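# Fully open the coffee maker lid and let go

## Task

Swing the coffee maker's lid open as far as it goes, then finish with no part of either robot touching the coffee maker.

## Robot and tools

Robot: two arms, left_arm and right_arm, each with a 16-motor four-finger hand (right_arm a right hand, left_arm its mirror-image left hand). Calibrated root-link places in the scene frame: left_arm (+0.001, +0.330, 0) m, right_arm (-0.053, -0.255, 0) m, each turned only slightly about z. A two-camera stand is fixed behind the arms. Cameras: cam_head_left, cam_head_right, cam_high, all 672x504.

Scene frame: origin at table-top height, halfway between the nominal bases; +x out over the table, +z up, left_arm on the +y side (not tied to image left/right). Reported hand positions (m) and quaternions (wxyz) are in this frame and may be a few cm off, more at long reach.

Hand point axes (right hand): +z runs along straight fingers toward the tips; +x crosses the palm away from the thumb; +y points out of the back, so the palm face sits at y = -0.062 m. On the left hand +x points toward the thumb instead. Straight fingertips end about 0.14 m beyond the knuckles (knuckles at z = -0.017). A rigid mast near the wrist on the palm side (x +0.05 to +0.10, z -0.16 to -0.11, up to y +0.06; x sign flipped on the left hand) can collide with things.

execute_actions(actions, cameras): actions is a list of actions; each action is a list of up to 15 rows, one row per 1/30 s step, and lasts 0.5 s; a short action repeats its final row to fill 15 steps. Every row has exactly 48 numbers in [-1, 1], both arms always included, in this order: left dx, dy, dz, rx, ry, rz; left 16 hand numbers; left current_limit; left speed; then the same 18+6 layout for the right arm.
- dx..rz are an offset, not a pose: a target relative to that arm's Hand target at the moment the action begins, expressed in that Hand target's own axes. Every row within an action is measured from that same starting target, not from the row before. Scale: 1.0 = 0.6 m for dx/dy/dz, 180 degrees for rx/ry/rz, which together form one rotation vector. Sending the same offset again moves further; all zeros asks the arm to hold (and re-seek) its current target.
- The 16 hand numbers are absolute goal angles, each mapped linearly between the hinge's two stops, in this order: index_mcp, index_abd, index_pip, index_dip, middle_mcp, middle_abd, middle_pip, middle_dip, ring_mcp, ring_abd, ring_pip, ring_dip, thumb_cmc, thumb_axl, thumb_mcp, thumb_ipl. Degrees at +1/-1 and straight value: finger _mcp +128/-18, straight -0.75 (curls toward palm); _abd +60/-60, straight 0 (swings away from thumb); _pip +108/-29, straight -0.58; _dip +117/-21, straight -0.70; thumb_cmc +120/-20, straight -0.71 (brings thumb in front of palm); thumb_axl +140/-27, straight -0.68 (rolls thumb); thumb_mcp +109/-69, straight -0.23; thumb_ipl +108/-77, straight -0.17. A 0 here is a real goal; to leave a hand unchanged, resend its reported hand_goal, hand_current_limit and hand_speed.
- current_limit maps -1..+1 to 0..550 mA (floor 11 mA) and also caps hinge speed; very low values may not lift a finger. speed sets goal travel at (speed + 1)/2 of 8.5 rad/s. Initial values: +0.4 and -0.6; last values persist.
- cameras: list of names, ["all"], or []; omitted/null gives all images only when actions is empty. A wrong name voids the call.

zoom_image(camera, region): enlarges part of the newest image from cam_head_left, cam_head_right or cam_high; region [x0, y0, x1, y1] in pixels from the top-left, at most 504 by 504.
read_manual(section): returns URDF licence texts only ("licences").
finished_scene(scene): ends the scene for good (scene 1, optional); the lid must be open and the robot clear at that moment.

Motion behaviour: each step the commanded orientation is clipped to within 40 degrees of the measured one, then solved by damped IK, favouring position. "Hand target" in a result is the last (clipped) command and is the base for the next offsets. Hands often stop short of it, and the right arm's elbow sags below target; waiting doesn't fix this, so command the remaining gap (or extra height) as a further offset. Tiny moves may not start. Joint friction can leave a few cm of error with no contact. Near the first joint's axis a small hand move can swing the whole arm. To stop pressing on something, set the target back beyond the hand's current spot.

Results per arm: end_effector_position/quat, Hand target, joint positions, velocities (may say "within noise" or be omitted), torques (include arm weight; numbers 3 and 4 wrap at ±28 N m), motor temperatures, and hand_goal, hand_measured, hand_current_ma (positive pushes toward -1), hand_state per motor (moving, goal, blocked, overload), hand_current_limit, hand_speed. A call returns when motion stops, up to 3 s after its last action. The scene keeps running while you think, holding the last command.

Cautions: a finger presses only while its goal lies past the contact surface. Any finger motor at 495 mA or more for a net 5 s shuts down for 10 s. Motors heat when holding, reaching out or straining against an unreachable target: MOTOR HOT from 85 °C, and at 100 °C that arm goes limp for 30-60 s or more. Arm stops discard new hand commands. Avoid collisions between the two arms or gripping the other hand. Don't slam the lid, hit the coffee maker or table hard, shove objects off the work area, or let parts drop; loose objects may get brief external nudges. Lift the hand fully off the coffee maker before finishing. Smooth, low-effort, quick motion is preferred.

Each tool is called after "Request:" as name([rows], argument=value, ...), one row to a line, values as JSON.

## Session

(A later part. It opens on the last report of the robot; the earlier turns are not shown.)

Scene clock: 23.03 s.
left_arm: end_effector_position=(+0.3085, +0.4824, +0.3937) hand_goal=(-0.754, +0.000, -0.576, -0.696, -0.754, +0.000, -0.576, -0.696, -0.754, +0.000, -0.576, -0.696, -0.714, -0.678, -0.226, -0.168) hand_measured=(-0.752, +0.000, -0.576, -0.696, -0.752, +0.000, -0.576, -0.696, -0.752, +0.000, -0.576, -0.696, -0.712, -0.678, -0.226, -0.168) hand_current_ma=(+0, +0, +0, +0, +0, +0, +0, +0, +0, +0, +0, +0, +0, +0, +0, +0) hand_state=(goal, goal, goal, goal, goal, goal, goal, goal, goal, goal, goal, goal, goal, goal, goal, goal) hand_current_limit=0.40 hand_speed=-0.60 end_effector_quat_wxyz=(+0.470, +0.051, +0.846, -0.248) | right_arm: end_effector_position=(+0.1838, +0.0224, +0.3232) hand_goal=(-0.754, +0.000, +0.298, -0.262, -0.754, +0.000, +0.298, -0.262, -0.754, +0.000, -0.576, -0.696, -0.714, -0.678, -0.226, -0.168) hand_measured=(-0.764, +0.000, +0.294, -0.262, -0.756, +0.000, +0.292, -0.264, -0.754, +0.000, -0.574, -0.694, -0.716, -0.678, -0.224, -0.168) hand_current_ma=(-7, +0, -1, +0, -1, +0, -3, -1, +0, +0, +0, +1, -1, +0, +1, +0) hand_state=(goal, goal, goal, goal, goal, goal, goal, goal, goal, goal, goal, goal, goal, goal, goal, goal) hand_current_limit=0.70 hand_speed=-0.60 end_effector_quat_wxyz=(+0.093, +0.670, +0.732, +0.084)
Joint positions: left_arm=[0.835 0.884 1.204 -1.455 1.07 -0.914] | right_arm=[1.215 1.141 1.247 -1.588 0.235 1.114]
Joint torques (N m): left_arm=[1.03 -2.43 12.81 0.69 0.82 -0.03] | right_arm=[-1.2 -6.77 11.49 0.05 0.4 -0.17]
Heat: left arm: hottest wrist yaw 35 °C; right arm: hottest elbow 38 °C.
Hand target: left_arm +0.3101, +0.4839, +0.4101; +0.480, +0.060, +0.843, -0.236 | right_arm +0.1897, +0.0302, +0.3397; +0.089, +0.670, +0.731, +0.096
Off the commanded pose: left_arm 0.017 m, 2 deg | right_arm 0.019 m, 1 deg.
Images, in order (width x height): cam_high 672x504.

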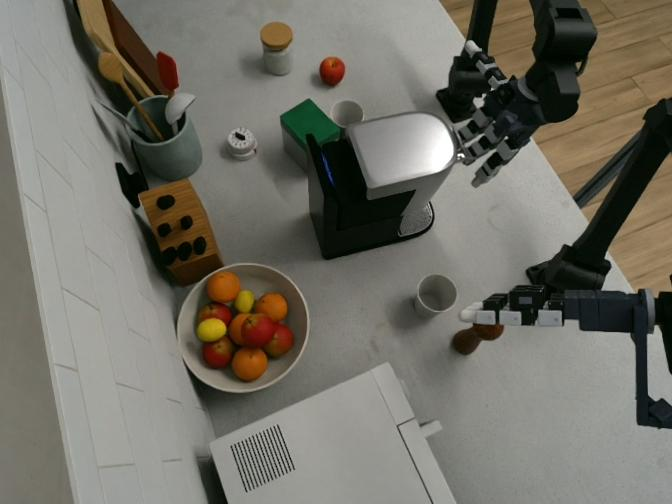

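Request:
execute_actions([
  [[0,0,0,0,0,0,-0.754,0,-0.576,-0.696,-0.754,0,-0.576,-0.696,-0.754,0,-0.576,-0.696,-0.714,-0.678,-0.226,-0.168,0.4,-0.6,0,0.0086,-0.0322,0,0,0,-0.754,0,0.299,-0.261,-0.754,0,0.299,-0.261,-0.754,0,-0.576,-0.696,-0.714,-0.678,-0.226,-0.168,0.7,-0.6]],
], cameras=["all"])

Request:
zoom_image(camera="cam_high", region=[420, 80, 560, 220])

Request:
zoom_image(camera="cam_head_left", region=[230, 380, 350, 490])

Scene clock: 23.90 s.
left_arm: end_effector_position=(+0.3085, +0.4824, +0.3937) hand_goal=(-0.754, +0.000, -0.576, -0.696, -0.754, +0.000, -0.576, -0.696, -0.754, +0.000, -0.576, -0.696, -0.714, -0.678, -0.226, -0.168) hand_measured=(-0.752, +0.000, -0.576, -0.696, -0.752, +0.000, -0.576, -0.696, -0.752, +0.000, -0.576, -0.696, -0.712, -0.678, -0.226, -0.168) hand_current_ma=(+0, +0, +0, +0, +0, +0, +0, +0, +0, +0, +0, +0, +0, +0, +0, +0) hand_state=(goal, goal, goal, goal, goal, goal, goal, goal, goal, goal, goal, goal, goal, goal, goal, goal) hand_current_limit=0.40 hand_speed=-0.60 end_effector_quat_wxyz=(+0.470, +0.051, +0.846, -0.248) | right_arm: end_effector_position=(+0.1838, +0.0229, +0.3414) hand_goal=(-0.754, +0.000, +0.298, -0.262, -0.754, +0.000, +0.298, -0.262, -0.754, +0.000, -0.576, -0.696, -0.714, -0.678, -0.226, -0.168) hand_measured=(-0.774, +0.000, +0.288, -0.266, -0.756, +0.000, +0.292, -0.264, -0.754, +0.000, -0.574, -0.694, -0.716, -0.678, -0.224, -0.168) hand_current_ma=(-22, +0, -6, -1, -1, +0, -3, -1, +0, +0, +0, +1, -1, +0, +1, +0) hand_state=(blocked, goal, goal, goal, goal, goal, goal, goal, goal, goal, goal, goal, goal, goal, goal, goal) hand_current_limit=0.70 hand_speed=-0.60 end_effector_quat_wxyz=(+0.093, +0.669, +0.733, +0.081)
Joint positions: left_arm=[0.835 0.884 1.204 -1.455 1.07 -0.914] | right_arm=[1.215 1.152 1.304 -1.64 0.234 1.113]
Joint torques (N m): left_arm=[1.32 -2.32 12.85 0.7 0.82 -0.04] | right_arm=[-0.97 -6.95 11.59 -0.25 0.47 -0.2]
Heat: left arm: hottest wrist yaw 35 °C; right arm: hottest elbow 38 °C.
Hand target: left_arm +0.3101, +0.4839, +0.4101; +0.480, +0.060, +0.843, -0.236 | right_arm +0.1897, +0.0301, +0.3598; +0.089, +0.670, +0.731, +0.096
Off the commanded pose: left_arm 0.017 m, 2 deg | right_arm 0.021 m, 2 deg.

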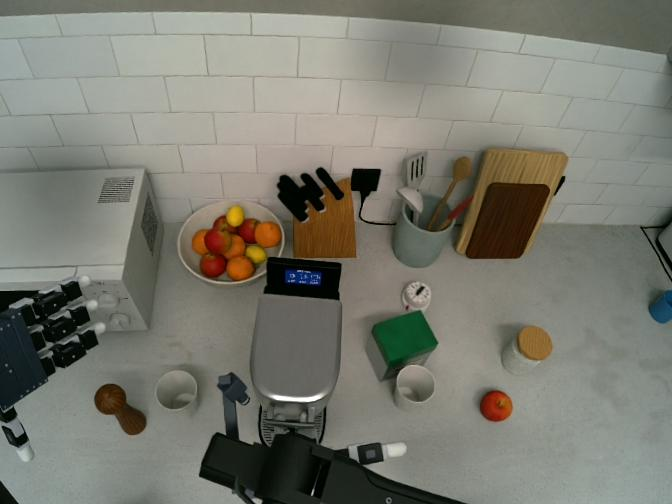

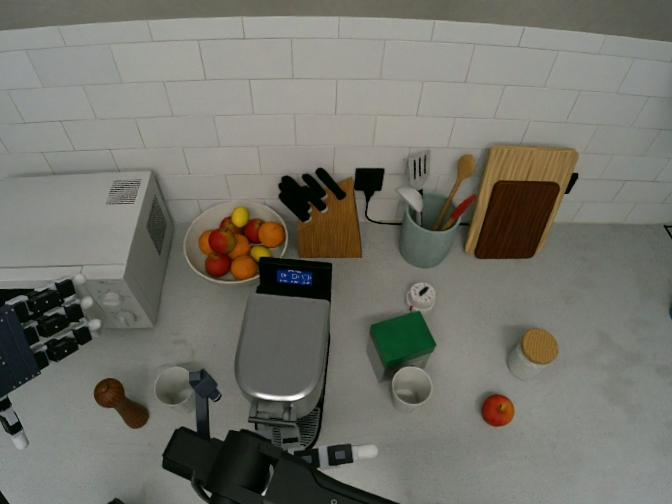

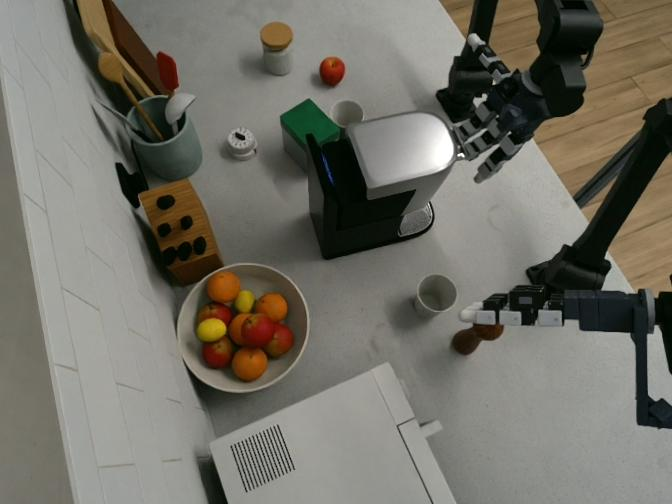

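Scaled by 3.600 from the camera's 672x504 image, which has a finer 960x720 frame.

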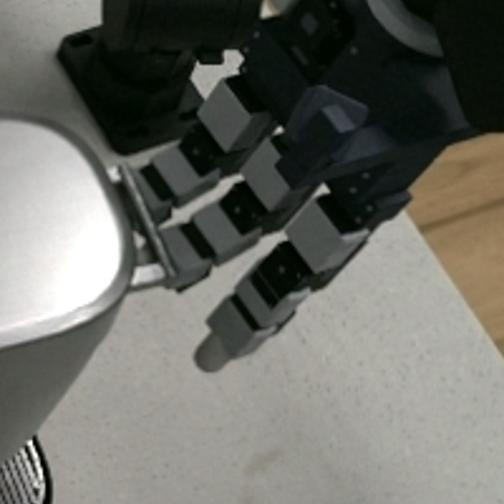

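Scaled by 4.200 from the camera's 672x504 image, which has a finer 960x720 frame.

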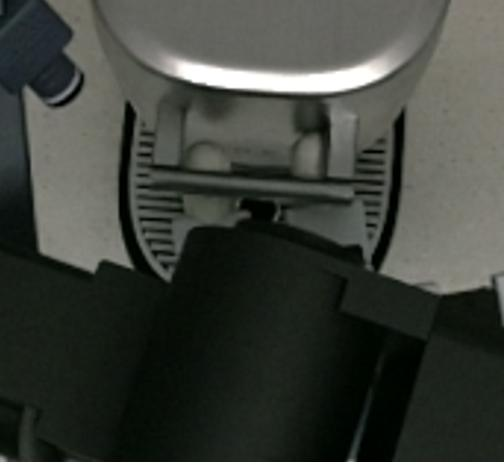

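Request:
execute_actions([
  [[0,0,0,0,0,0,-0.754,0,-0.576,-0.696,-0.754,0,-0.576,-0.696,-0.754,0,-0.576,-0.696,-0.714,-0.678,-0.226,-0.168,0.4,-0.6,0,0.0108,-0.0403,0,0,0,-0.754,0,0.299,-0.261,-0.754,0,0.299,-0.261,-0.754,0,-0.576,-0.696,-0.714,-0.678,-0.226,-0.168,0.7,-0.6]],
], cameras=["cam_high"])

Request:
zoom_image(camera="cam_high", region=[380, 60, 560, 240])

Scene clock: 24.80 s.
left_arm: end_effector_position=(+0.3085, +0.4824, +0.3937) hand_goal=(-0.754, +0.000, -0.576, -0.696, -0.754, +0.000, -0.576, -0.696, -0.754, +0.000, -0.576, -0.696, -0.714, -0.678, -0.226, -0.168) hand_measured=(-0.752, +0.000, -0.576, -0.696, -0.752, +0.000, -0.576, -0.696, -0.752, +0.000, -0.576, -0.696, -0.712, -0.678, -0.226, -0.168) hand_current_ma=(+0, +0, +0, +0, +0, +0, +0, +0, +0, +0, +0, +0, +0, +0, +0, +0) hand_state=(goal, goal, goal, goal, goal, goal, goal, goal, goal, goal, goal, goal, goal, goal, goal, goal) hand_current_limit=0.40 hand_speed=-0.60 end_effector_quat_wxyz=(+0.470, +0.051, +0.846, -0.248) | right_arm: end_effector_position=(+0.1840, +0.0236, +0.3659) hand_goal=(-0.754, +0.000, +0.298, -0.262, -0.754, +0.000, +0.298, -0.262, -0.754, +0.000, -0.576, -0.696, -0.714, -0.678, -0.226, -0.168) hand_measured=(-0.778, +0.000, +0.286, -0.266, -0.756, +0.000, +0.292, -0.264, -0.754, +0.000, -0.574, -0.694, -0.716, -0.678, -0.224, -0.168) hand_current_ma=(-28, +0, -8, -2, -1, +0, -3, -1, +0, +0, +0, +1, -1, +0, +1, +0) hand_state=(blocked, goal, goal, goal, goal, goal, goal, goal, goal, goal, goal, goal, goal, goal, goal, goal) hand_current_limit=0.70 hand_speed=-0.60 end_effector_quat_wxyz=(+0.093, +0.669, +0.733, +0.081)
Joint positions: left_arm=[0.835 0.884 1.204 -1.455 1.07 -0.914] | right_arm=[1.215 1.165 1.379 -1.702 0.233 1.112]
Joint torques (N m): left_arm=[1.26 -2.43 12.78 0.72 0.82 -0.03] | right_arm=[-1.03 -6.89 11.63 -0.13 0.5 -0.17]
Heat: left arm: hottest wrist yaw 35 °C; right arm: hottest elbow 38 °C.
Hand target: left_arm +0.3101, +0.4839, +0.4101; +0.480, +0.060, +0.843, -0.236 | right_arm +0.1897, +0.0301, +0.3846; +0.089, +0.670, +0.731, +0.096
Off the commanded pose: left_arm 0.017 m, 2 deg | right_arm 0.021 m, 2 deg.
joint sent to its limit (right arm) — joint 4 (wrist pitch), lower limit. The joint targets still meet the commanded pose.
Images, in order (width x height): cam_high 672x504.

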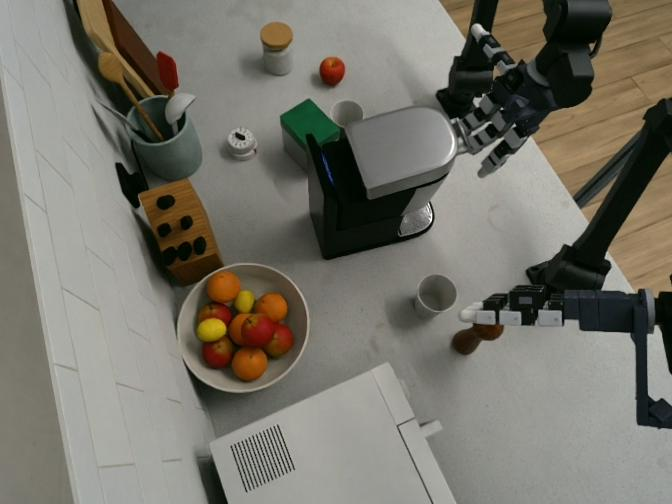

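Scaled by 2.800 from the camera's 672x504 image, which has a finer 960x720 frame.

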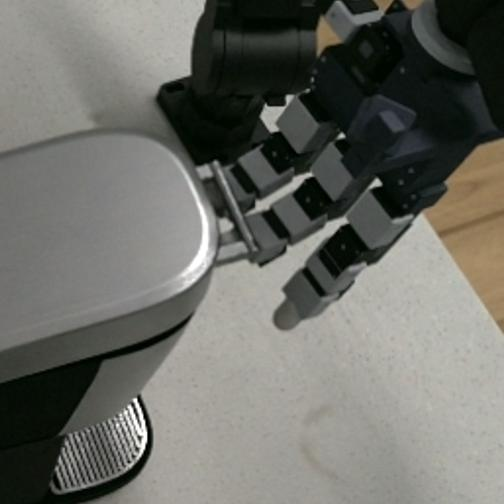

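Request:
execute_actions([
  [[0,0,0,0,0,0,-0.754,0,-0.576,-0.696,-0.754,0,-0.576,-0.696,-0.754,0,-0.576,-0.696,-0.714,-0.678,-0.226,-0.168,0.4,-0.6,-0.0002,0.0205,-0.0670,-0.0278,0,0,-0.754,0,0.299,-0.261,-0.754,0,0.299,-0.261,-0.754,0,-0.576,-0.696,-0.714,-0.678,-0.226,-0.168,0.7,-0.6]],
  [[0,0,0,0,0,0,-0.754,0,-0.576,-0.696,-0.754,0,-0.576,-0.696,-0.754,0,-0.576,-0.696,-0.714,-0.678,-0.226,-0.168,0.4,-0.6,-0.0015,0.0395,-0.0601,-0.0278,0,0,-0.754,0,0.299,-0.261,-0.754,0,0.299,-0.261,-0.754,0,-0.576,-0.696,-0.714,-0.678,-0.226,-0.168,0.7,-0.6]],
], cameras=["cam_high", "cam_head_left"])

Request:
zoom_image(camera="cam_high", region=[380, 40, 560, 240])

Scene clock: 26.83 s.
left_arm: end_effector_position=(+0.3085, +0.4824, +0.3937) hand_goal=(-0.754, +0.000, -0.576, -0.696, -0.754, +0.000, -0.576, -0.696, -0.754, +0.000, -0.576, -0.696, -0.714, -0.678, -0.226, -0.168) hand_measured=(-0.752, +0.000, -0.576, -0.696, -0.752, +0.000, -0.576, -0.696, -0.752, +0.000, -0.576, -0.696, -0.712, -0.678, -0.226, -0.168) hand_current_ma=(+0, +0, +0, +0, +0, +0, +0, +0, +0, +0, +0, +0, +0, +0, +0, +0) hand_state=(goal, goal, goal, goal, goal, goal, goal, goal, goal, goal, goal, goal, goal, goal, goal, goal) hand_current_limit=0.40 hand_speed=-0.60 end_effector_quat_wxyz=(+0.470, +0.051, +0.846, -0.248) | right_arm: end_effector_position=(+0.2024, +0.0266, +0.4455) hand_goal=(-0.754, +0.000, +0.298, -0.262, -0.754, +0.000, +0.298, -0.262, -0.754, +0.000, -0.576, -0.696, -0.714, -0.678, -0.226, -0.168) hand_measured=(-0.778, +0.002, +0.286, -0.266, -0.756, +0.000, +0.292, -0.264, -0.756, +0.000, -0.574, -0.694, -0.716, -0.678, -0.224, -0.168) hand_current_ma=(-29, +0, -8, -1, -1, +0, -3, -1, +0, +0, +0, +1, -1, +0, +1, +0) hand_state=(blocked, goal, goal, goal, goal, goal, goal, goal, goal, goal, goal, goal, goal, goal, goal, goal) hand_current_limit=0.70 hand_speed=-0.60 end_effector_quat_wxyz=(+0.147, +0.656, +0.719, +0.174)
Joint positions: left_arm=[0.835 0.884 1.204 -1.455 1.07 -0.914] | right_arm=[1.237 1.153 1.505 -1.706 0.408 1.098]
Joint torques (N m): left_arm=[1.14 -2.32 12.83 0.66 0.84 -0.04] | right_arm=[0.21 -8.06 11.28 0.24 0.73 -0.21]
Heat: left arm: hottest wrist yaw 35 °C; right arm: hottest elbow 39 °C.
Hand target: left_arm +0.3101, +0.4839, +0.4101; +0.480, +0.060, +0.843, -0.236 | right_arm +0.2011, +0.0302, +0.4687; +0.147, +0.660, +0.720, +0.159
Off the commanded pose: left_arm 0.017 m, 2 deg | right_arm 0.024 m, 2 deg.
joint sent to its limit (right arm) — joint 4 (wrist pitch), lower limit. The joint targets are off in orientation, not in position.
Images, in order (width x height): cam_head_left 672x504, cam_high 672x504.

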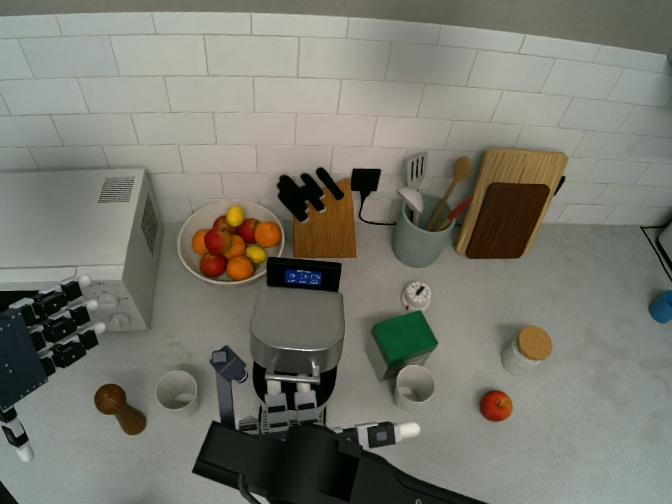

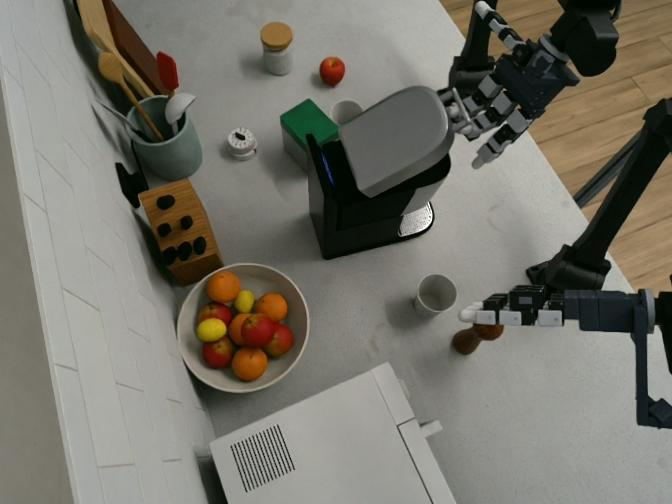

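Scaled by 2.520 from the camera's 672x504 image, which has a finer 960x720 frame.

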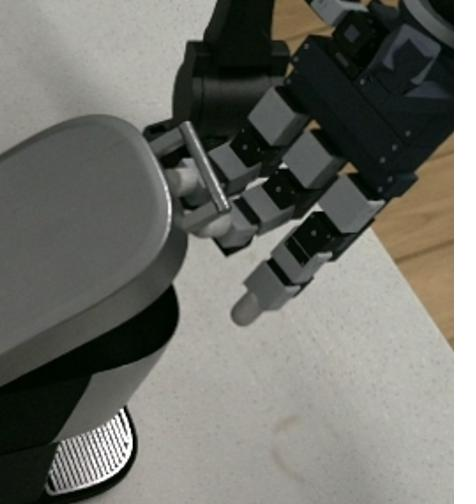

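Request:
execute_actions([
  [[0,0,0,0,0,0,-0.754,0,-0.576,-0.696,-0.754,0,-0.576,-0.696,-0.754,0,-0.576,-0.696,-0.714,-0.678,-0.226,-0.168,0.4,-0.6,-0.0016,0.0462,-0.0557,-0.0278,0,0,-0.754,0,0.299,-0.261,-0.754,0,0.299,-0.261,-0.754,0,-0.576,-0.696,-0.714,-0.678,-0.226,-0.168,0.7,-0.6]],
  [[0,0,0,0,0,0,-0.754,0,-0.576,-0.696,-0.754,0,-0.576,-0.696,-0.754,0,-0.576,-0.696,-0.714,-0.678,-0.226,-0.168,0.4,-0.6,-0.0033,0.0610,-0.0293,-0.0278,0,0,-0.754,0,0.299,-0.261,-0.754,0,0.299,-0.261,-0.754,0,-0.576,-0.696,-0.714,-0.678,-0.226,-0.168,0.7,-0.6]],
], cameras=["cam_high", "cam_head_left", "cam_head_right"])

Request:
zoom_image(camera="cam_high", region=[380, 20, 560, 220])

Request:
zoom_image(camera="cam_head_left", region=[200, 260, 400, 460])

Scene clock: 28.53 s.
left_arm: end_effector_position=(+0.3085, +0.4824, +0.3937) hand_goal=(-0.754, +0.000, -0.576, -0.696, -0.754, +0.000, -0.576, -0.696, -0.754, +0.000, -0.576, -0.696, -0.714, -0.678, -0.226, -0.168) hand_measured=(-0.752, +0.000, -0.576, -0.696, -0.752, +0.000, -0.576, -0.696, -0.752, +0.000, -0.576, -0.696, -0.712, -0.678, -0.226, -0.168) hand_current_ma=(+0, +0, +0, +0, +0, +0, +0, +0, +0, +0, +0, +0, +0, +0, +0, +0) hand_state=(goal, goal, goal, goal, goal, goal, goal, goal, goal, goal, goal, goal, goal, goal, goal, goal) hand_current_limit=0.40 hand_speed=-0.60 end_effector_quat_wxyz=(+0.470, +0.051, +0.846, -0.248) | right_arm: end_effector_position=(+0.2315, +0.0299, +0.5272) hand_goal=(-0.754, +0.000, +0.298, -0.262, -0.754, +0.000, +0.298, -0.262, -0.754, +0.000, -0.576, -0.696, -0.714, -0.678, -0.226, -0.168) hand_measured=(-0.768, +0.002, +0.292, -0.266, -0.760, +0.000, +0.292, -0.264, -0.758, +0.000, -0.574, -0.694, -0.718, -0.678, -0.224, -0.168) hand_current_ma=(-12, +0, -3, -1, -4, +0, -3, -1, -1, +0, +0, +1, -1, +0, +1, +0) hand_state=(goal, goal, goal, goal, goal, goal, goal, goal, goal, goal, goal, goal, goal, goal, goal, goal) hand_current_limit=0.70 hand_speed=-0.60 end_effector_quat_wxyz=(+0.204, +0.631, +0.708, +0.241)
Joint positions: left_arm=[0.835 0.884 1.204 -1.455 1.07 -0.914] | right_arm=[1.203 1.186 1.672 -1.706 0.55 0.987]
Joint torques (N m): left_arm=[1.2 -2.43 12.78 0.7 0.84 -0.05] | right_arm=[-1.44 -7.06 10.88 0.51 0.7 -0.26]
Heat: left arm: hottest wrist yaw 35 °C; right arm: hottest elbow 39 °C.
Hand target: left_arm +0.3101, +0.4839, +0.4101; +0.480, +0.060, +0.843, -0.236 | right_arm +0.2352, +0.0303, +0.5441; +0.204, +0.644, +0.703, +0.222
Off the commanded pose: left_arm 0.017 m, 2 deg | right_arm 0.017 m, 3 deg.
joint sent to its limit (right arm) — joint 4 (wrist pitch), lower limit. The joint targets are off in orientation, not in position.

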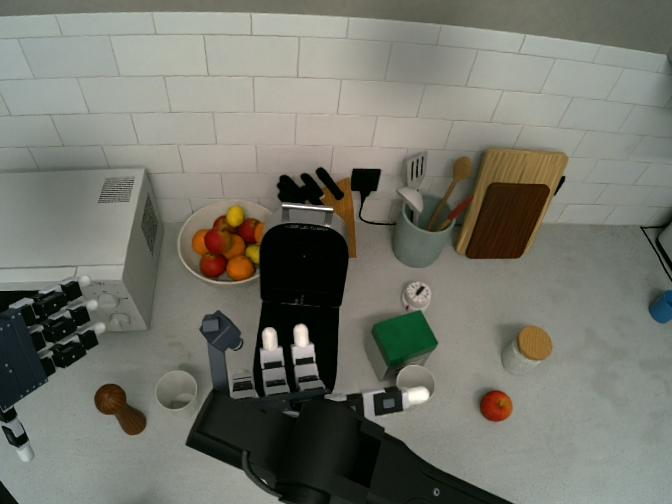

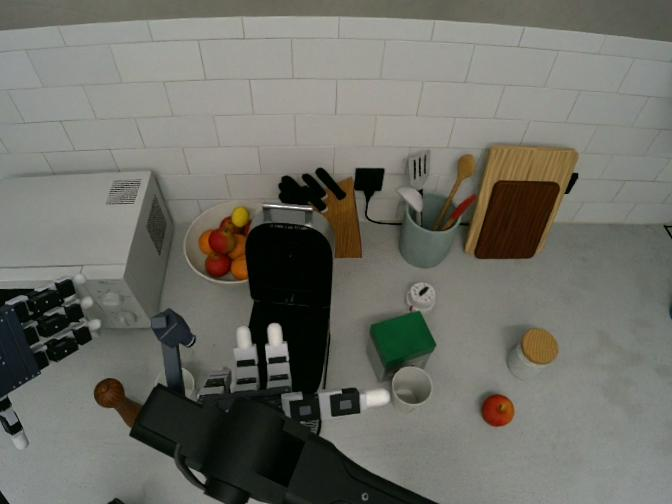

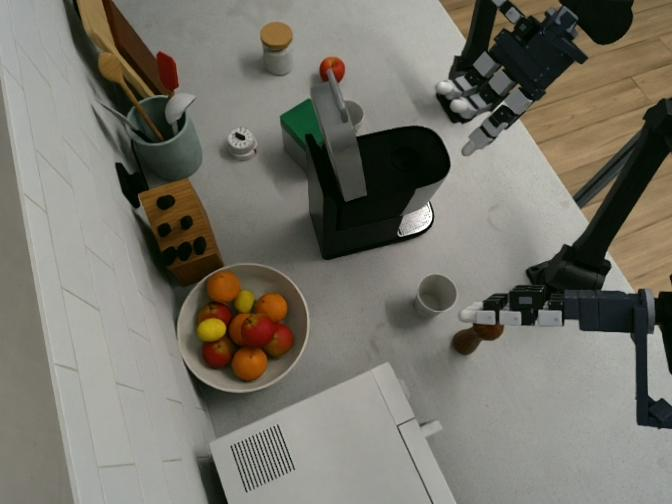

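Scaled by 2.520 from the camera's 672x504 image, which has a finer 960x720 frame.

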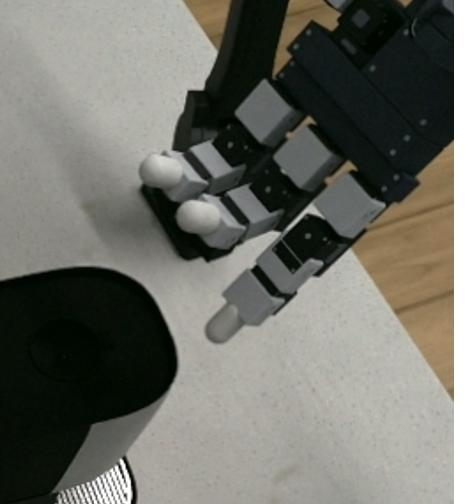

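Scaled by 2.520 from the camera's 672x504 image, which has a finer 960x720 frame.

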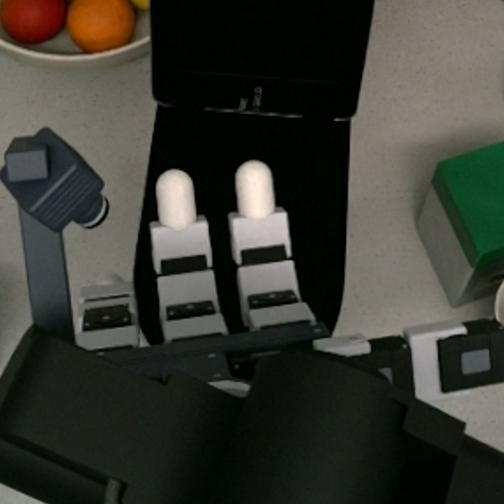

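Request:
zoom_image(camera="cam_high", region=[270, 50, 470, 260])

Request:
zoom_image(camera="cam_head_right", region=[190, 180, 390, 400])

Request:
zoom_image(camera="cam_head_left", region=[210, 180, 410, 400])

Scaled by 2.400 from the camera's 672x504 image, which has a finer 960x720 frame.

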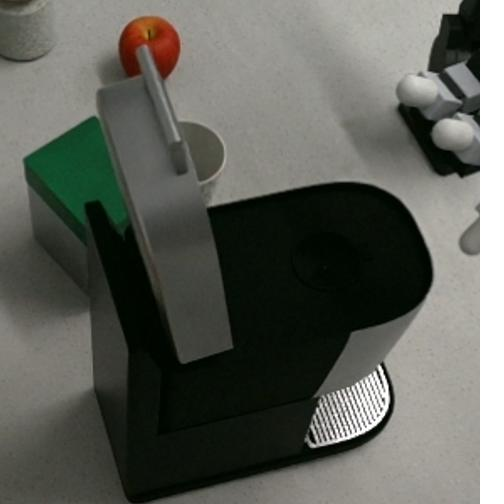

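Scaled by 2.291 from the camera's 672x504 image, which has a finer 960x720 frame.

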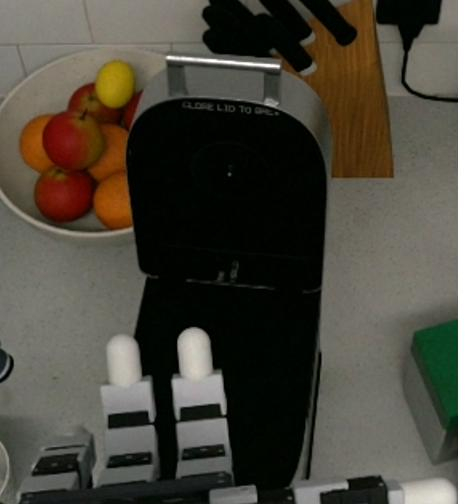

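Scaled by 2.291 from the camera's 672x504 image, which has a finer 960x720 frame.

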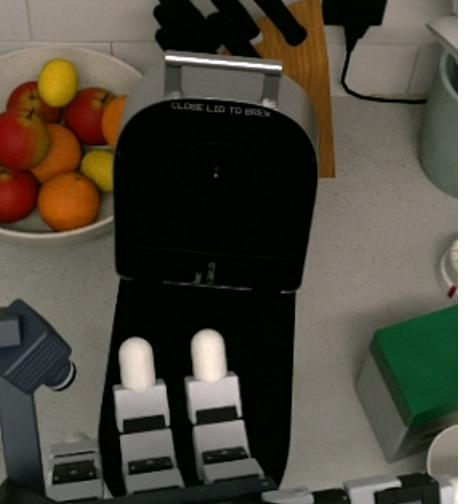

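Request:
execute_actions([
  [[0,0,0,0,0,0,-0.754,0,-0.576,-0.696,-0.754,0,-0.576,-0.696,-0.754,0,-0.576,-0.696,-0.714,-0.678,-0.226,-0.168,0.4,-0.6,-0.0073,0.0679,0.0477,0,0,0,-0.754,0,0.299,-0.261,-0.754,0,0.299,-0.261,-0.754,0,-0.576,-0.696,-0.714,-0.678,-0.226,-0.168,0.2,-0.6]],
  [[0,0,0,0,0,0,-0.754,0,-0.576,-0.696,-0.754,0,-0.576,-0.696,-0.754,0,-0.576,-0.696,-0.714,-0.678,-0.226,-0.168,0.4,-0.6,-0.0058,0.0543,0.0382,0,0,0,-0.754,0,0.299,-0.261,-0.754,0,0.299,-0.261,-0.754,0,-0.576,-0.696,-0.714,-0.678,-0.226,-0.168,0.2,-0.6]],
], cameras=["cam_high", "cam_head_left"])

Request:
zoom_image(camera="cam_high", region=[270, 50, 470, 260])

Scene clock: 30.73 s.
left_arm: end_effector_position=(+0.3085, +0.4824, +0.3937) hand_goal=(-0.754, +0.000, -0.576, -0.696, -0.754, +0.000, -0.576, -0.696, -0.754, +0.000, -0.576, -0.696, -0.714, -0.678, -0.226, -0.168) hand_measured=(-0.752, +0.000, -0.576, -0.696, -0.752, +0.000, -0.576, -0.696, -0.752, +0.000, -0.576, -0.696, -0.712, -0.678, -0.226, -0.168) hand_current_ma=(+0, +0, +0, +0, +0, +0, +0, +0, +0, +0, +0, +0, +0, +0, +0, +0) hand_state=(goal, goal, goal, goal, goal, goal, goal, goal, goal, goal, goal, goal, goal, goal, goal, goal) hand_current_limit=0.40 hand_speed=-0.60 end_effector_quat_wxyz=(+0.470, +0.051, +0.846, -0.248) | right_arm: end_effector_position=(+0.3212, +0.0252, +0.5253) hand_goal=(-0.754, +0.000, +0.298, -0.262, -0.754, +0.000, +0.298, -0.262, -0.754, +0.000, -0.576, -0.696, -0.714, -0.678, -0.226, -0.168) hand_measured=(-0.766, +0.002, +0.292, -0.266, -0.760, +0.000, +0.292, -0.264, -0.760, +0.000, -0.576, -0.694, -0.718, -0.678, -0.224, -0.168) hand_current_ma=(-10, +0, -3, -1, -4, +0, -3, -1, -3, +0, +0, +1, -2, +0, +1, +0) hand_state=(goal, goal, goal, goal, goal, goal, goal, goal, goal, goal, goal, goal, goal, goal, goal, goal) hand_current_limit=0.20 hand_speed=-0.60 end_effector_quat_wxyz=(+0.207, +0.646, +0.708, +0.199)
Joint positions: left_arm=[0.835 0.884 1.204 -1.455 1.07 -0.914] | right_arm=[0.96 1.318 1.801 -1.68 0.458 0.779]
Joint torques (N m): left_arm=[1.08 -2.2 12.81 0.7 0.83 -0.02] | right_arm=[-0.67 -9.47 11 1.24 0.45 -0.2]
Heat: left arm: hottest wrist yaw 35 °C; right arm: hottest elbow 39 °C.
Hand target: left_arm +0.3101, +0.4839, +0.4101; +0.480, +0.060, +0.843, -0.236 | right_arm +0.3251, +0.0300, +0.5442; +0.204, +0.645, +0.703, +0.222
Off the commanded pose: left_arm 0.017 m, 2 deg | right_arm 0.020 m, 3 deg.
Images, in order (width x height): cam_head_left 672x504, cam_high 672x504.

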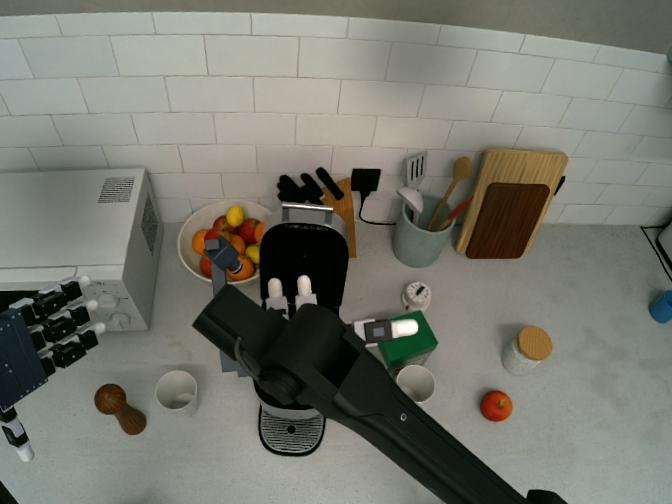

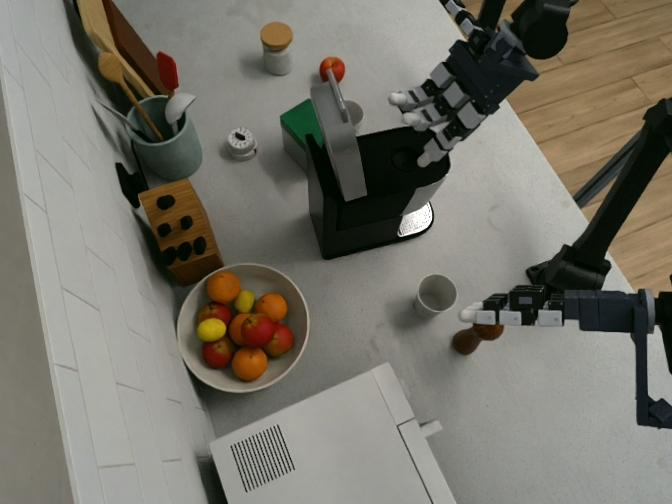

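Scaled by 2.400 from the camera's 672x504 image, which has a finer 960x720 frame.

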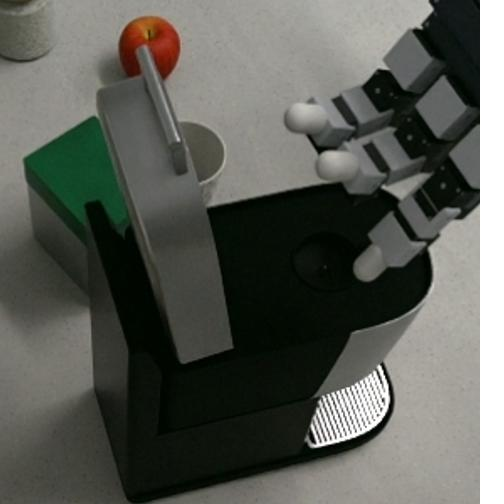

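Request:
execute_actions([
  [[0,0,0,0,0,0,-0.754,0,-0.576,-0.696,-0.754,0,-0.576,-0.696,-0.754,0,-0.576,-0.696,-0.714,-0.678,-0.226,-0.168,0.4,-0.6,-0.0073,0.0679,0.0477,0,0,0,-0.754,0,0.299,-0.261,-0.754,0,0.299,-0.261,-0.754,0,-0.576,-0.696,-0.714,-0.678,-0.226,-0.168,0.2,-0.6]],
  [[0,0,0,0,0,0,-0.754,0,-0.576,-0.696,-0.754,0,-0.576,-0.696,-0.754,0,-0.576,-0.696,-0.714,-0.678,-0.226,-0.168,0.4,-0.6,-0.0029,0.0271,0.0191,0,0,0,-0.754,0,0.299,-0.261,-0.754,0,0.299,-0.261,-0.754,0,-0.576,-0.696,-0.714,-0.678,-0.226,-0.168,0.2,-0.6]],
], cameras=["cam_high"])

Request:
zoom_image(camera="cam_high", region=[270, 50, 470, 260])

Scene clock: 32.23 s.
left_arm: end_effector_position=(+0.3085, +0.4824, +0.3937) hand_goal=(-0.754, +0.000, -0.576, -0.696, -0.754, +0.000, -0.576, -0.696, -0.754, +0.000, -0.576, -0.696, -0.714, -0.678, -0.226, -0.168) hand_measured=(-0.752, +0.000, -0.576, -0.696, -0.752, +0.000, -0.576, -0.696, -0.752, +0.000, -0.576, -0.696, -0.712, -0.678, -0.226, -0.168) hand_current_ma=(+0, +0, +0, +0, +0, +0, +0, +0, +0, +0, +0, +0, +0, +0, +0, +0) hand_state=(goal, goal, goal, goal, goal, goal, goal, goal, goal, goal, goal, goal, goal, goal, goal, goal) hand_current_limit=0.40 hand_speed=-0.60 end_effector_quat_wxyz=(+0.470, +0.051, +0.846, -0.248) | right_arm: end_effector_position=(+0.3884, +0.0267, +0.5252) hand_goal=(-0.754, +0.000, +0.298, -0.262, -0.754, +0.000, +0.298, -0.262, -0.754, +0.000, -0.576, -0.696, -0.714, -0.678, -0.226, -0.168) hand_measured=(-0.766, +0.002, +0.292, -0.266, -0.760, +0.000, +0.292, -0.264, -0.760, +0.000, -0.576, -0.694, -0.718, -0.678, -0.224, -0.168) hand_current_ma=(-10, +0, -3, -1, -4, +0, -3, -1, -3, +0, +0, +1, -2, +0, +1, +0) hand_state=(goal, goal, goal, goal, goal, goal, goal, goal, goal, goal, goal, goal, goal, goal, goal, goal) hand_current_limit=0.20 hand_speed=-0.60 end_effector_quat_wxyz=(+0.203, +0.645, +0.709, +0.200)
Joint positions: left_arm=[0.835 0.884 1.204 -1.455 1.07 -0.914] | right_arm=[0.822 1.416 1.893 -1.614 0.395 0.638]
Joint torques (N m): left_arm=[1.2 -2.2 12.81 0.73 0.81 -0.05] | right_arm=[-0.67 -11.46 11.37 1.39 0.36 -0.21]
Heat: left arm: hottest wrist yaw 35 °C; right arm: hottest elbow 40 °C.
Hand target: left_arm +0.3101, +0.4839, +0.4101; +0.480, +0.060, +0.843, -0.236 | right_arm +0.3951, +0.0300, +0.5440; +0.204, +0.644, +0.703, +0.222
Off the commanded pose: left_arm 0.017 m, 2 deg | right_arm 0.020 m, 3 deg.
Images, in order (width x height): cam_high 672x504.

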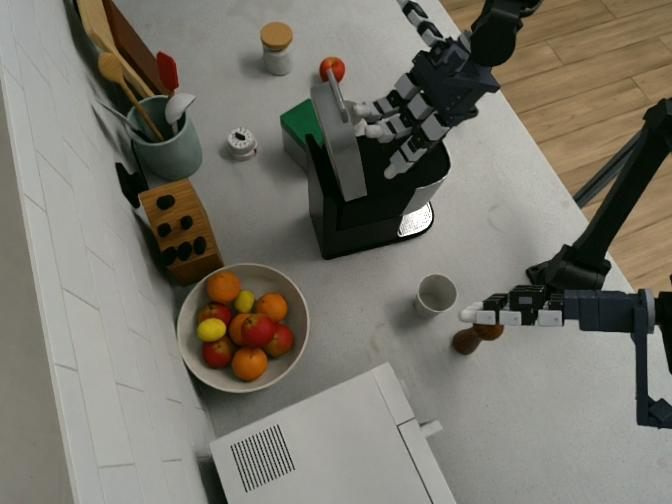

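Scaled by 2.400 from the camera's 672x504 image, which has a finer 960x720 frame.

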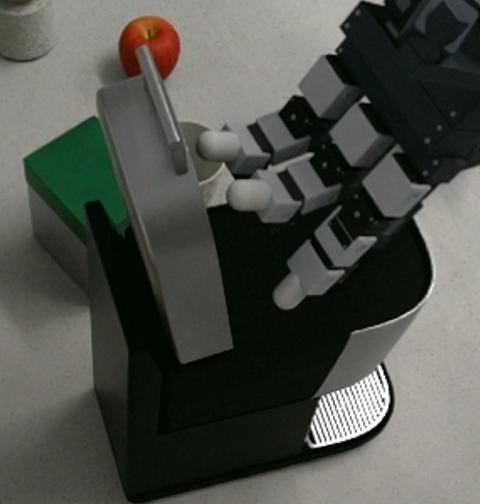

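Request:
execute_actions([
  [[0,0,0,0,0,0,-0.754,0,-0.576,-0.696,-0.754,0,-0.576,-0.696,-0.754,0,-0.576,-0.696,-0.714,-0.678,-0.226,-0.168,0.4,-0.6,-0.0029,0.0271,0.0191,0,0,0,-0.754,0,0.299,-0.261,-0.754,0,0.299,-0.261,-0.754,0,-0.576,-0.696,-0.714,-0.678,-0.226,-0.168,0.2,-0.6]],
  [[0,0,0,0,0,0,-0.754,0,-0.576,-0.696,-0.754,0,-0.576,-0.696,-0.754,0,-0.576,-0.696,-0.714,-0.678,-0.226,-0.168,0.4,-0.6,-0.0022,0.0204,0.0143,0,0,0,-0.754,0,0.299,-0.261,-0.754,0,0.299,-0.261,-0.754,0,-0.576,-0.696,-0.714,-0.678,-0.226,-0.168,0.2,-0.6]],
], cameras=["cam_high"])

Request:
zoom_image(camera="cam_high", region=[270, 50, 470, 260])

Scene clock: 33.60 s.
left_arm: end_effector_position=(+0.3085, +0.4824, +0.3937) hand_goal=(-0.754, +0.000, -0.576, -0.696, -0.754, +0.000, -0.576, -0.696, -0.754, +0.000, -0.576, -0.696, -0.714, -0.678, -0.226, -0.168) hand_measured=(-0.752, +0.000, -0.576, -0.696, -0.752, +0.000, -0.576, -0.696, -0.752, +0.000, -0.576, -0.696, -0.712, -0.678, -0.226, -0.168) hand_current_ma=(+0, +0, +0, +0, +0, +0, +0, +0, +0, +0, +0, +0, +0, +0, +0, +0) hand_state=(goal, goal, goal, goal, goal, goal, goal, goal, goal, goal, goal, goal, goal, goal, goal, goal) hand_current_limit=0.40 hand_speed=-0.60 end_effector_quat_wxyz=(+0.470, +0.051, +0.846, -0.248) | right_arm: end_effector_position=(+0.4224, +0.0274, +0.5246) hand_goal=(-0.754, +0.000, +0.298, -0.262, -0.754, +0.000, +0.298, -0.262, -0.754, +0.000, -0.576, -0.696, -0.714, -0.678, -0.226, -0.168) hand_measured=(-0.766, +0.002, +0.292, -0.266, -0.766, +0.000, +0.292, -0.264, -0.760, +0.000, -0.576, -0.694, -0.718, -0.678, -0.224, -0.168) hand_current_ma=(-10, +0, -3, -1, -9, +0, -3, +0, -3, +0, +0, +1, -2, +0, +1, +0) hand_state=(goal, goal, goal, goal, goal, goal, goal, goal, goal, goal, goal, goal, goal, goal, goal, goal) hand_current_limit=0.20 hand_speed=-0.60 end_effector_quat_wxyz=(+0.202, +0.645, +0.709, +0.199)
Joint positions: left_arm=[0.835 0.884 1.204 -1.455 1.07 -0.914] | right_arm=[0.763 1.477 1.957 -1.598 0.367 0.582]
Joint torques (N m): left_arm=[1.08 -2.37 12.86 0.7 0.82 -0.02] | right_arm=[-0.56 -12.16 11.28 1.48 0.33 -0.2]
Heat: left arm: hottest wrist yaw 35 °C; right arm: hottest elbow 40 °C.
Hand target: left_arm +0.3101, +0.4839, +0.4101; +0.480, +0.060, +0.843, -0.236 | right_arm +0.4300, +0.0300, +0.5440; +0.204, +0.644, +0.703, +0.222
Off the commanded pose: left_arm 0.017 m, 2 deg | right_arm 0.021 m, 3 deg.
Images, in order (width x height): cam_high 672x504.

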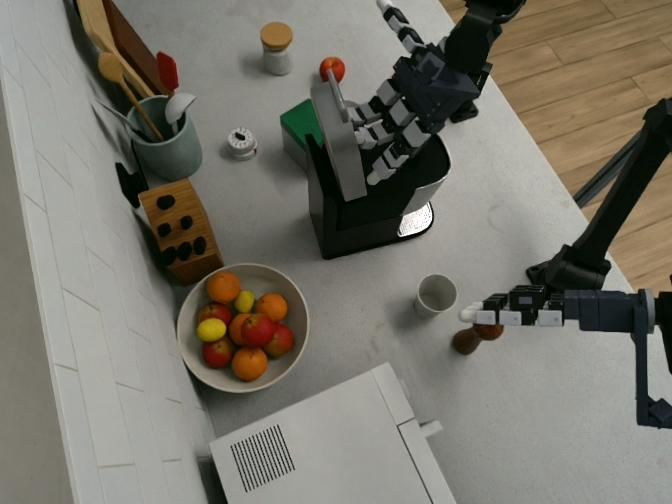

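Scaled by 2.400 from the camera's 672x504 image, which has a finer 960x720 frame.

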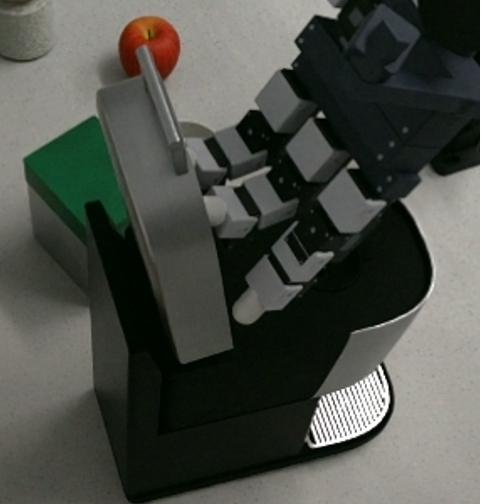

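Request:
execute_actions([
  [[0,0,0,0,0,0,-0.754,0,-0.576,-0.696,-0.754,0,-0.576,-0.696,-0.754,0,-0.576,-0.696,-0.714,-0.678,-0.226,-0.168,0.4,-0.6,-0.0029,0.0271,0.0191,0,0,0,-0.754,0,0.299,-0.261,-0.754,0,0.299,-0.261,-0.754,0,-0.576,-0.696,-0.714,-0.678,-0.226,-0.168,0.2,-0.6]],
], cameras=["cam_high"])

Request:
zoom_image(camera="cam_high", region=[270, 50, 470, 260])

Scene clock: 34.40 s.
left_arm: end_effector_position=(+0.3085, +0.4824, +0.3937) hand_goal=(-0.754, +0.000, -0.576, -0.696, -0.754, +0.000, -0.576, -0.696, -0.754, +0.000, -0.576, -0.696, -0.714, -0.678, -0.226, -0.168) hand_measured=(-0.752, +0.000, -0.576, -0.696, -0.752, +0.000, -0.576, -0.696, -0.752, +0.000, -0.576, -0.696, -0.712, -0.678, -0.226, -0.168) hand_current_ma=(+0, +0, +0, +0, +0, +0, +0, +0, +0, +0, +0, +0, +0, +0, +0, +0) hand_state=(goal, goal, goal, goal, goal, goal, goal, goal, goal, goal, goal, goal, goal, goal, goal, goal) hand_current_limit=0.40 hand_speed=-0.60 end_effector_quat_wxyz=(+0.470, +0.051, +0.846, -0.248) | right_arm: end_effector_position=(+0.4377, +0.0255, +0.5250) hand_goal=(-0.754, +0.000, +0.298, -0.262, -0.754, +0.000, +0.298, -0.262, -0.754, +0.000, -0.576, -0.696, -0.714, -0.678, -0.226, -0.168) hand_measured=(-0.770, -0.002, +0.306, -0.254, -0.770, -0.004, +0.292, -0.264, -0.760, +0.002, -0.576, -0.694, -0.718, -0.678, -0.224, -0.168) hand_current_ma=(-16, +0, +4, +5, -14, -1, -3, +0, -3, +0, +0, +1, -2, +0, +1, +0) hand_state=(goal, goal, goal, goal, goal, goal, goal, goal, goal, goal, goal, goal, goal, goal, goal, goal) hand_current_limit=0.20 hand_speed=-0.60 end_effector_quat_wxyz=(+0.198, +0.649, +0.707, +0.200)
Joint positions: left_arm=[0.835 0.884 1.204 -1.455 1.07 -0.914] | right_arm=[0.736 1.506 1.991 -1.595 0.351 0.567]
Joint torques (N m): left_arm=[1.26 -2.2 12.81 0.68 0.82 -0.02] | right_arm=[-1.38 -12.16 11.85 1.7 0.39 -0.37]
Heat: left arm: hottest elbow 35 °C; right arm: hottest elbow 40 °C.
Hand target: left_arm +0.3101, +0.4839, +0.4101; +0.480, +0.060, +0.843, -0.236 | right_arm +0.4500, +0.0300, +0.5439; +0.204, +0.644, +0.703, +0.221
Off the commanded pose: left_arm 0.017 m, 2 deg | right_arm 0.023 m, 3 deg.
Images, in order (width x height): cam_high 672x504.

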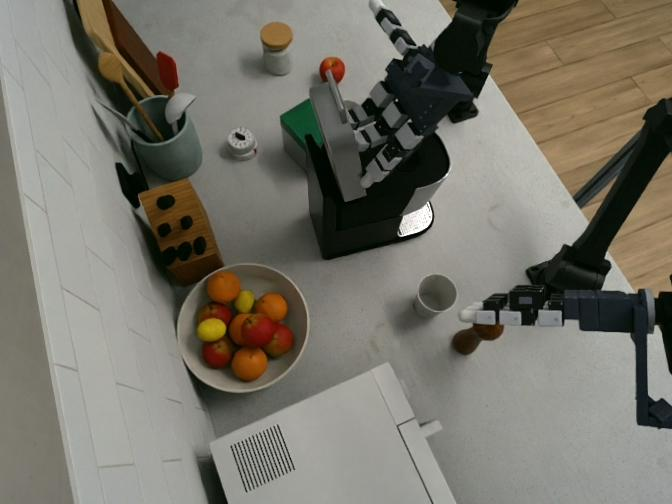

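Scaled by 2.400 from the camera's 672x504 image, which has a finer 960x720 frame.

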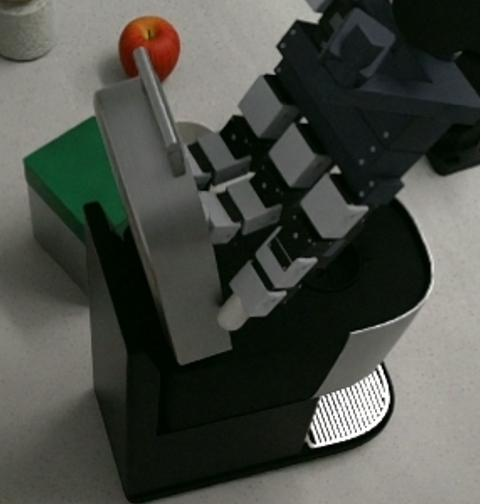

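Request:
execute_actions([
  [[0,0,0,0,0,0,-0.754,0,-0.576,-0.696,-0.754,0,-0.576,-0.696,-0.754,0,-0.576,-0.696,-0.714,-0.678,-0.226,-0.168,0.4,-0.6,-0.0029,0.0271,0.0191,0,0,0,-0.754,0,0.299,-0.261,-0.754,0,0.299,-0.261,-0.754,0,-0.576,-0.696,-0.714,-0.678,-0.226,-0.168,0.2,-0.6]],
], cameras=["cam_high", "cam_head_left"])

Request:
zoom_image(camera="cam_high", region=[270, 50, 470, 260])

Scene clock: 35.27 s.
left_arm: end_effector_position=(+0.3085, +0.4824, +0.3937) hand_goal=(-0.754, +0.000, -0.576, -0.696, -0.754, +0.000, -0.576, -0.696, -0.754, +0.000, -0.576, -0.696, -0.714, -0.678, -0.226, -0.168) hand_measured=(-0.752, +0.000, -0.576, -0.696, -0.752, +0.000, -0.576, -0.696, -0.752, +0.000, -0.576, -0.696, -0.712, -0.678, -0.226, -0.168) hand_current_ma=(+0, +0, +0, +0, +0, +0, +0, +0, +0, +0, +0, +0, +0, +0, +0, +0) hand_state=(goal, goal, goal, goal, goal, goal, goal, goal, goal, goal, goal, goal, goal, goal, goal, goal) hand_current_limit=0.40 hand_speed=-0.60 end_effector_quat_wxyz=(+0.470, +0.051, +0.846, -0.248) | right_arm: end_effector_position=(+0.4561, +0.0242, +0.5254) hand_goal=(-0.754, +0.000, +0.298, -0.262, -0.754, +0.000, +0.298, -0.262, -0.754, +0.000, -0.576, -0.696, -0.714, -0.678, -0.226, -0.168) hand_measured=(-0.776, +0.000, +0.306, -0.254, -0.776, -0.004, +0.292, -0.264, -0.760, +0.002, -0.576, -0.694, -0.718, -0.678, -0.224, -0.168) hand_current_ma=(-25, +0, +4, +5, -24, -2, -3, +0, -3, +0, +0, +1, -2, +0, +1, +0) hand_state=(blocked, goal, goal, goal, blocked, goal, goal, goal, goal, goal, goal, goal, goal, goal, goal, goal) hand_current_limit=0.20 hand_speed=-0.60 end_effector_quat_wxyz=(+0.197, +0.652, +0.704, +0.200)
Joint positions: left_arm=[0.835 0.884 1.204 -1.455 1.07 -0.914] | right_arm=[0.707 1.544 2.037 -1.595 0.337 0.548]
Joint torques (N m): left_arm=[1.14 -2.43 12.81 0.68 0.82 -0.02] | right_arm=[-1.44 -12.81 11.88 1.84 0.33 -0.46]
Heat: left arm: hottest elbow 35 °C; right arm: hottest elbow 40 °C.
Hand target: left_arm +0.3101, +0.4839, +0.4101; +0.480, +0.060, +0.843, -0.236 | right_arm +0.4700, +0.0300, +0.5437; +0.204, +0.644, +0.703, +0.221
Off the commanded pose: left_arm 0.017 m, 2 deg | right_arm 0.024 m, 3 deg.
Images, in order (width x height): cam_head_left 672x504, cam_high 672x504.

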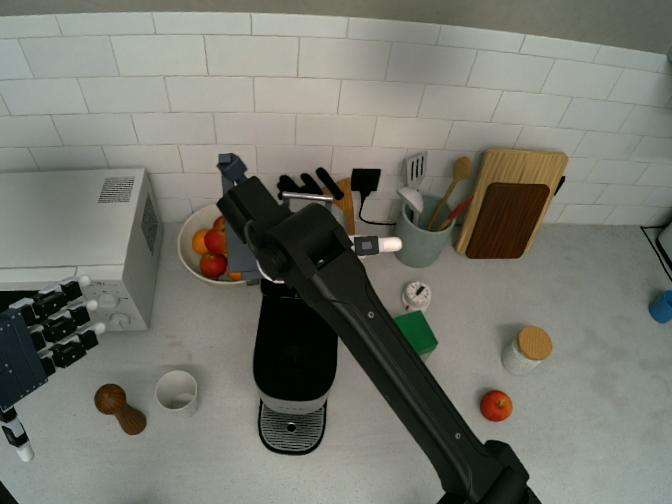

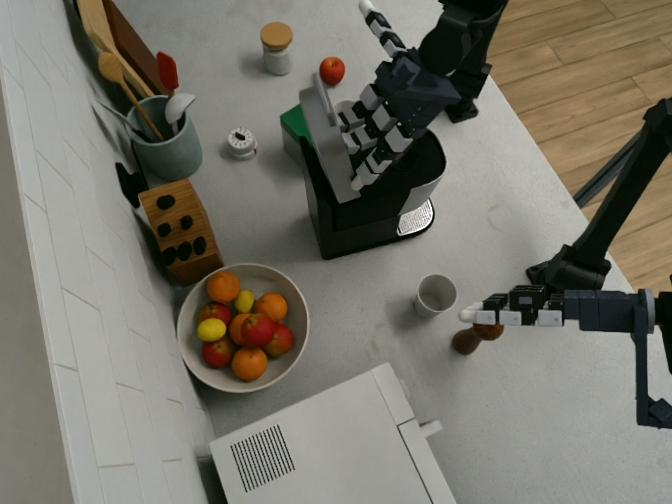

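Scaled by 2.400 from the camera's 672x504 image, which has a finer 960x720 frame.

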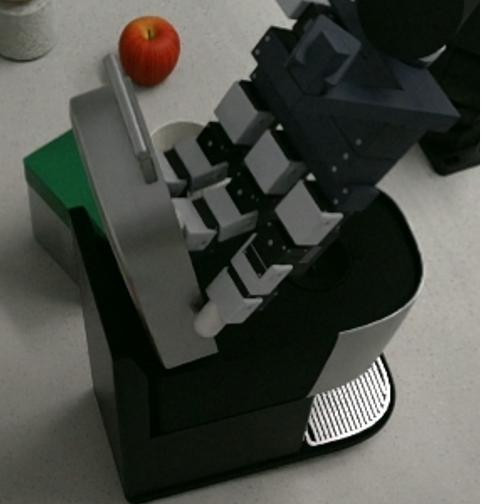

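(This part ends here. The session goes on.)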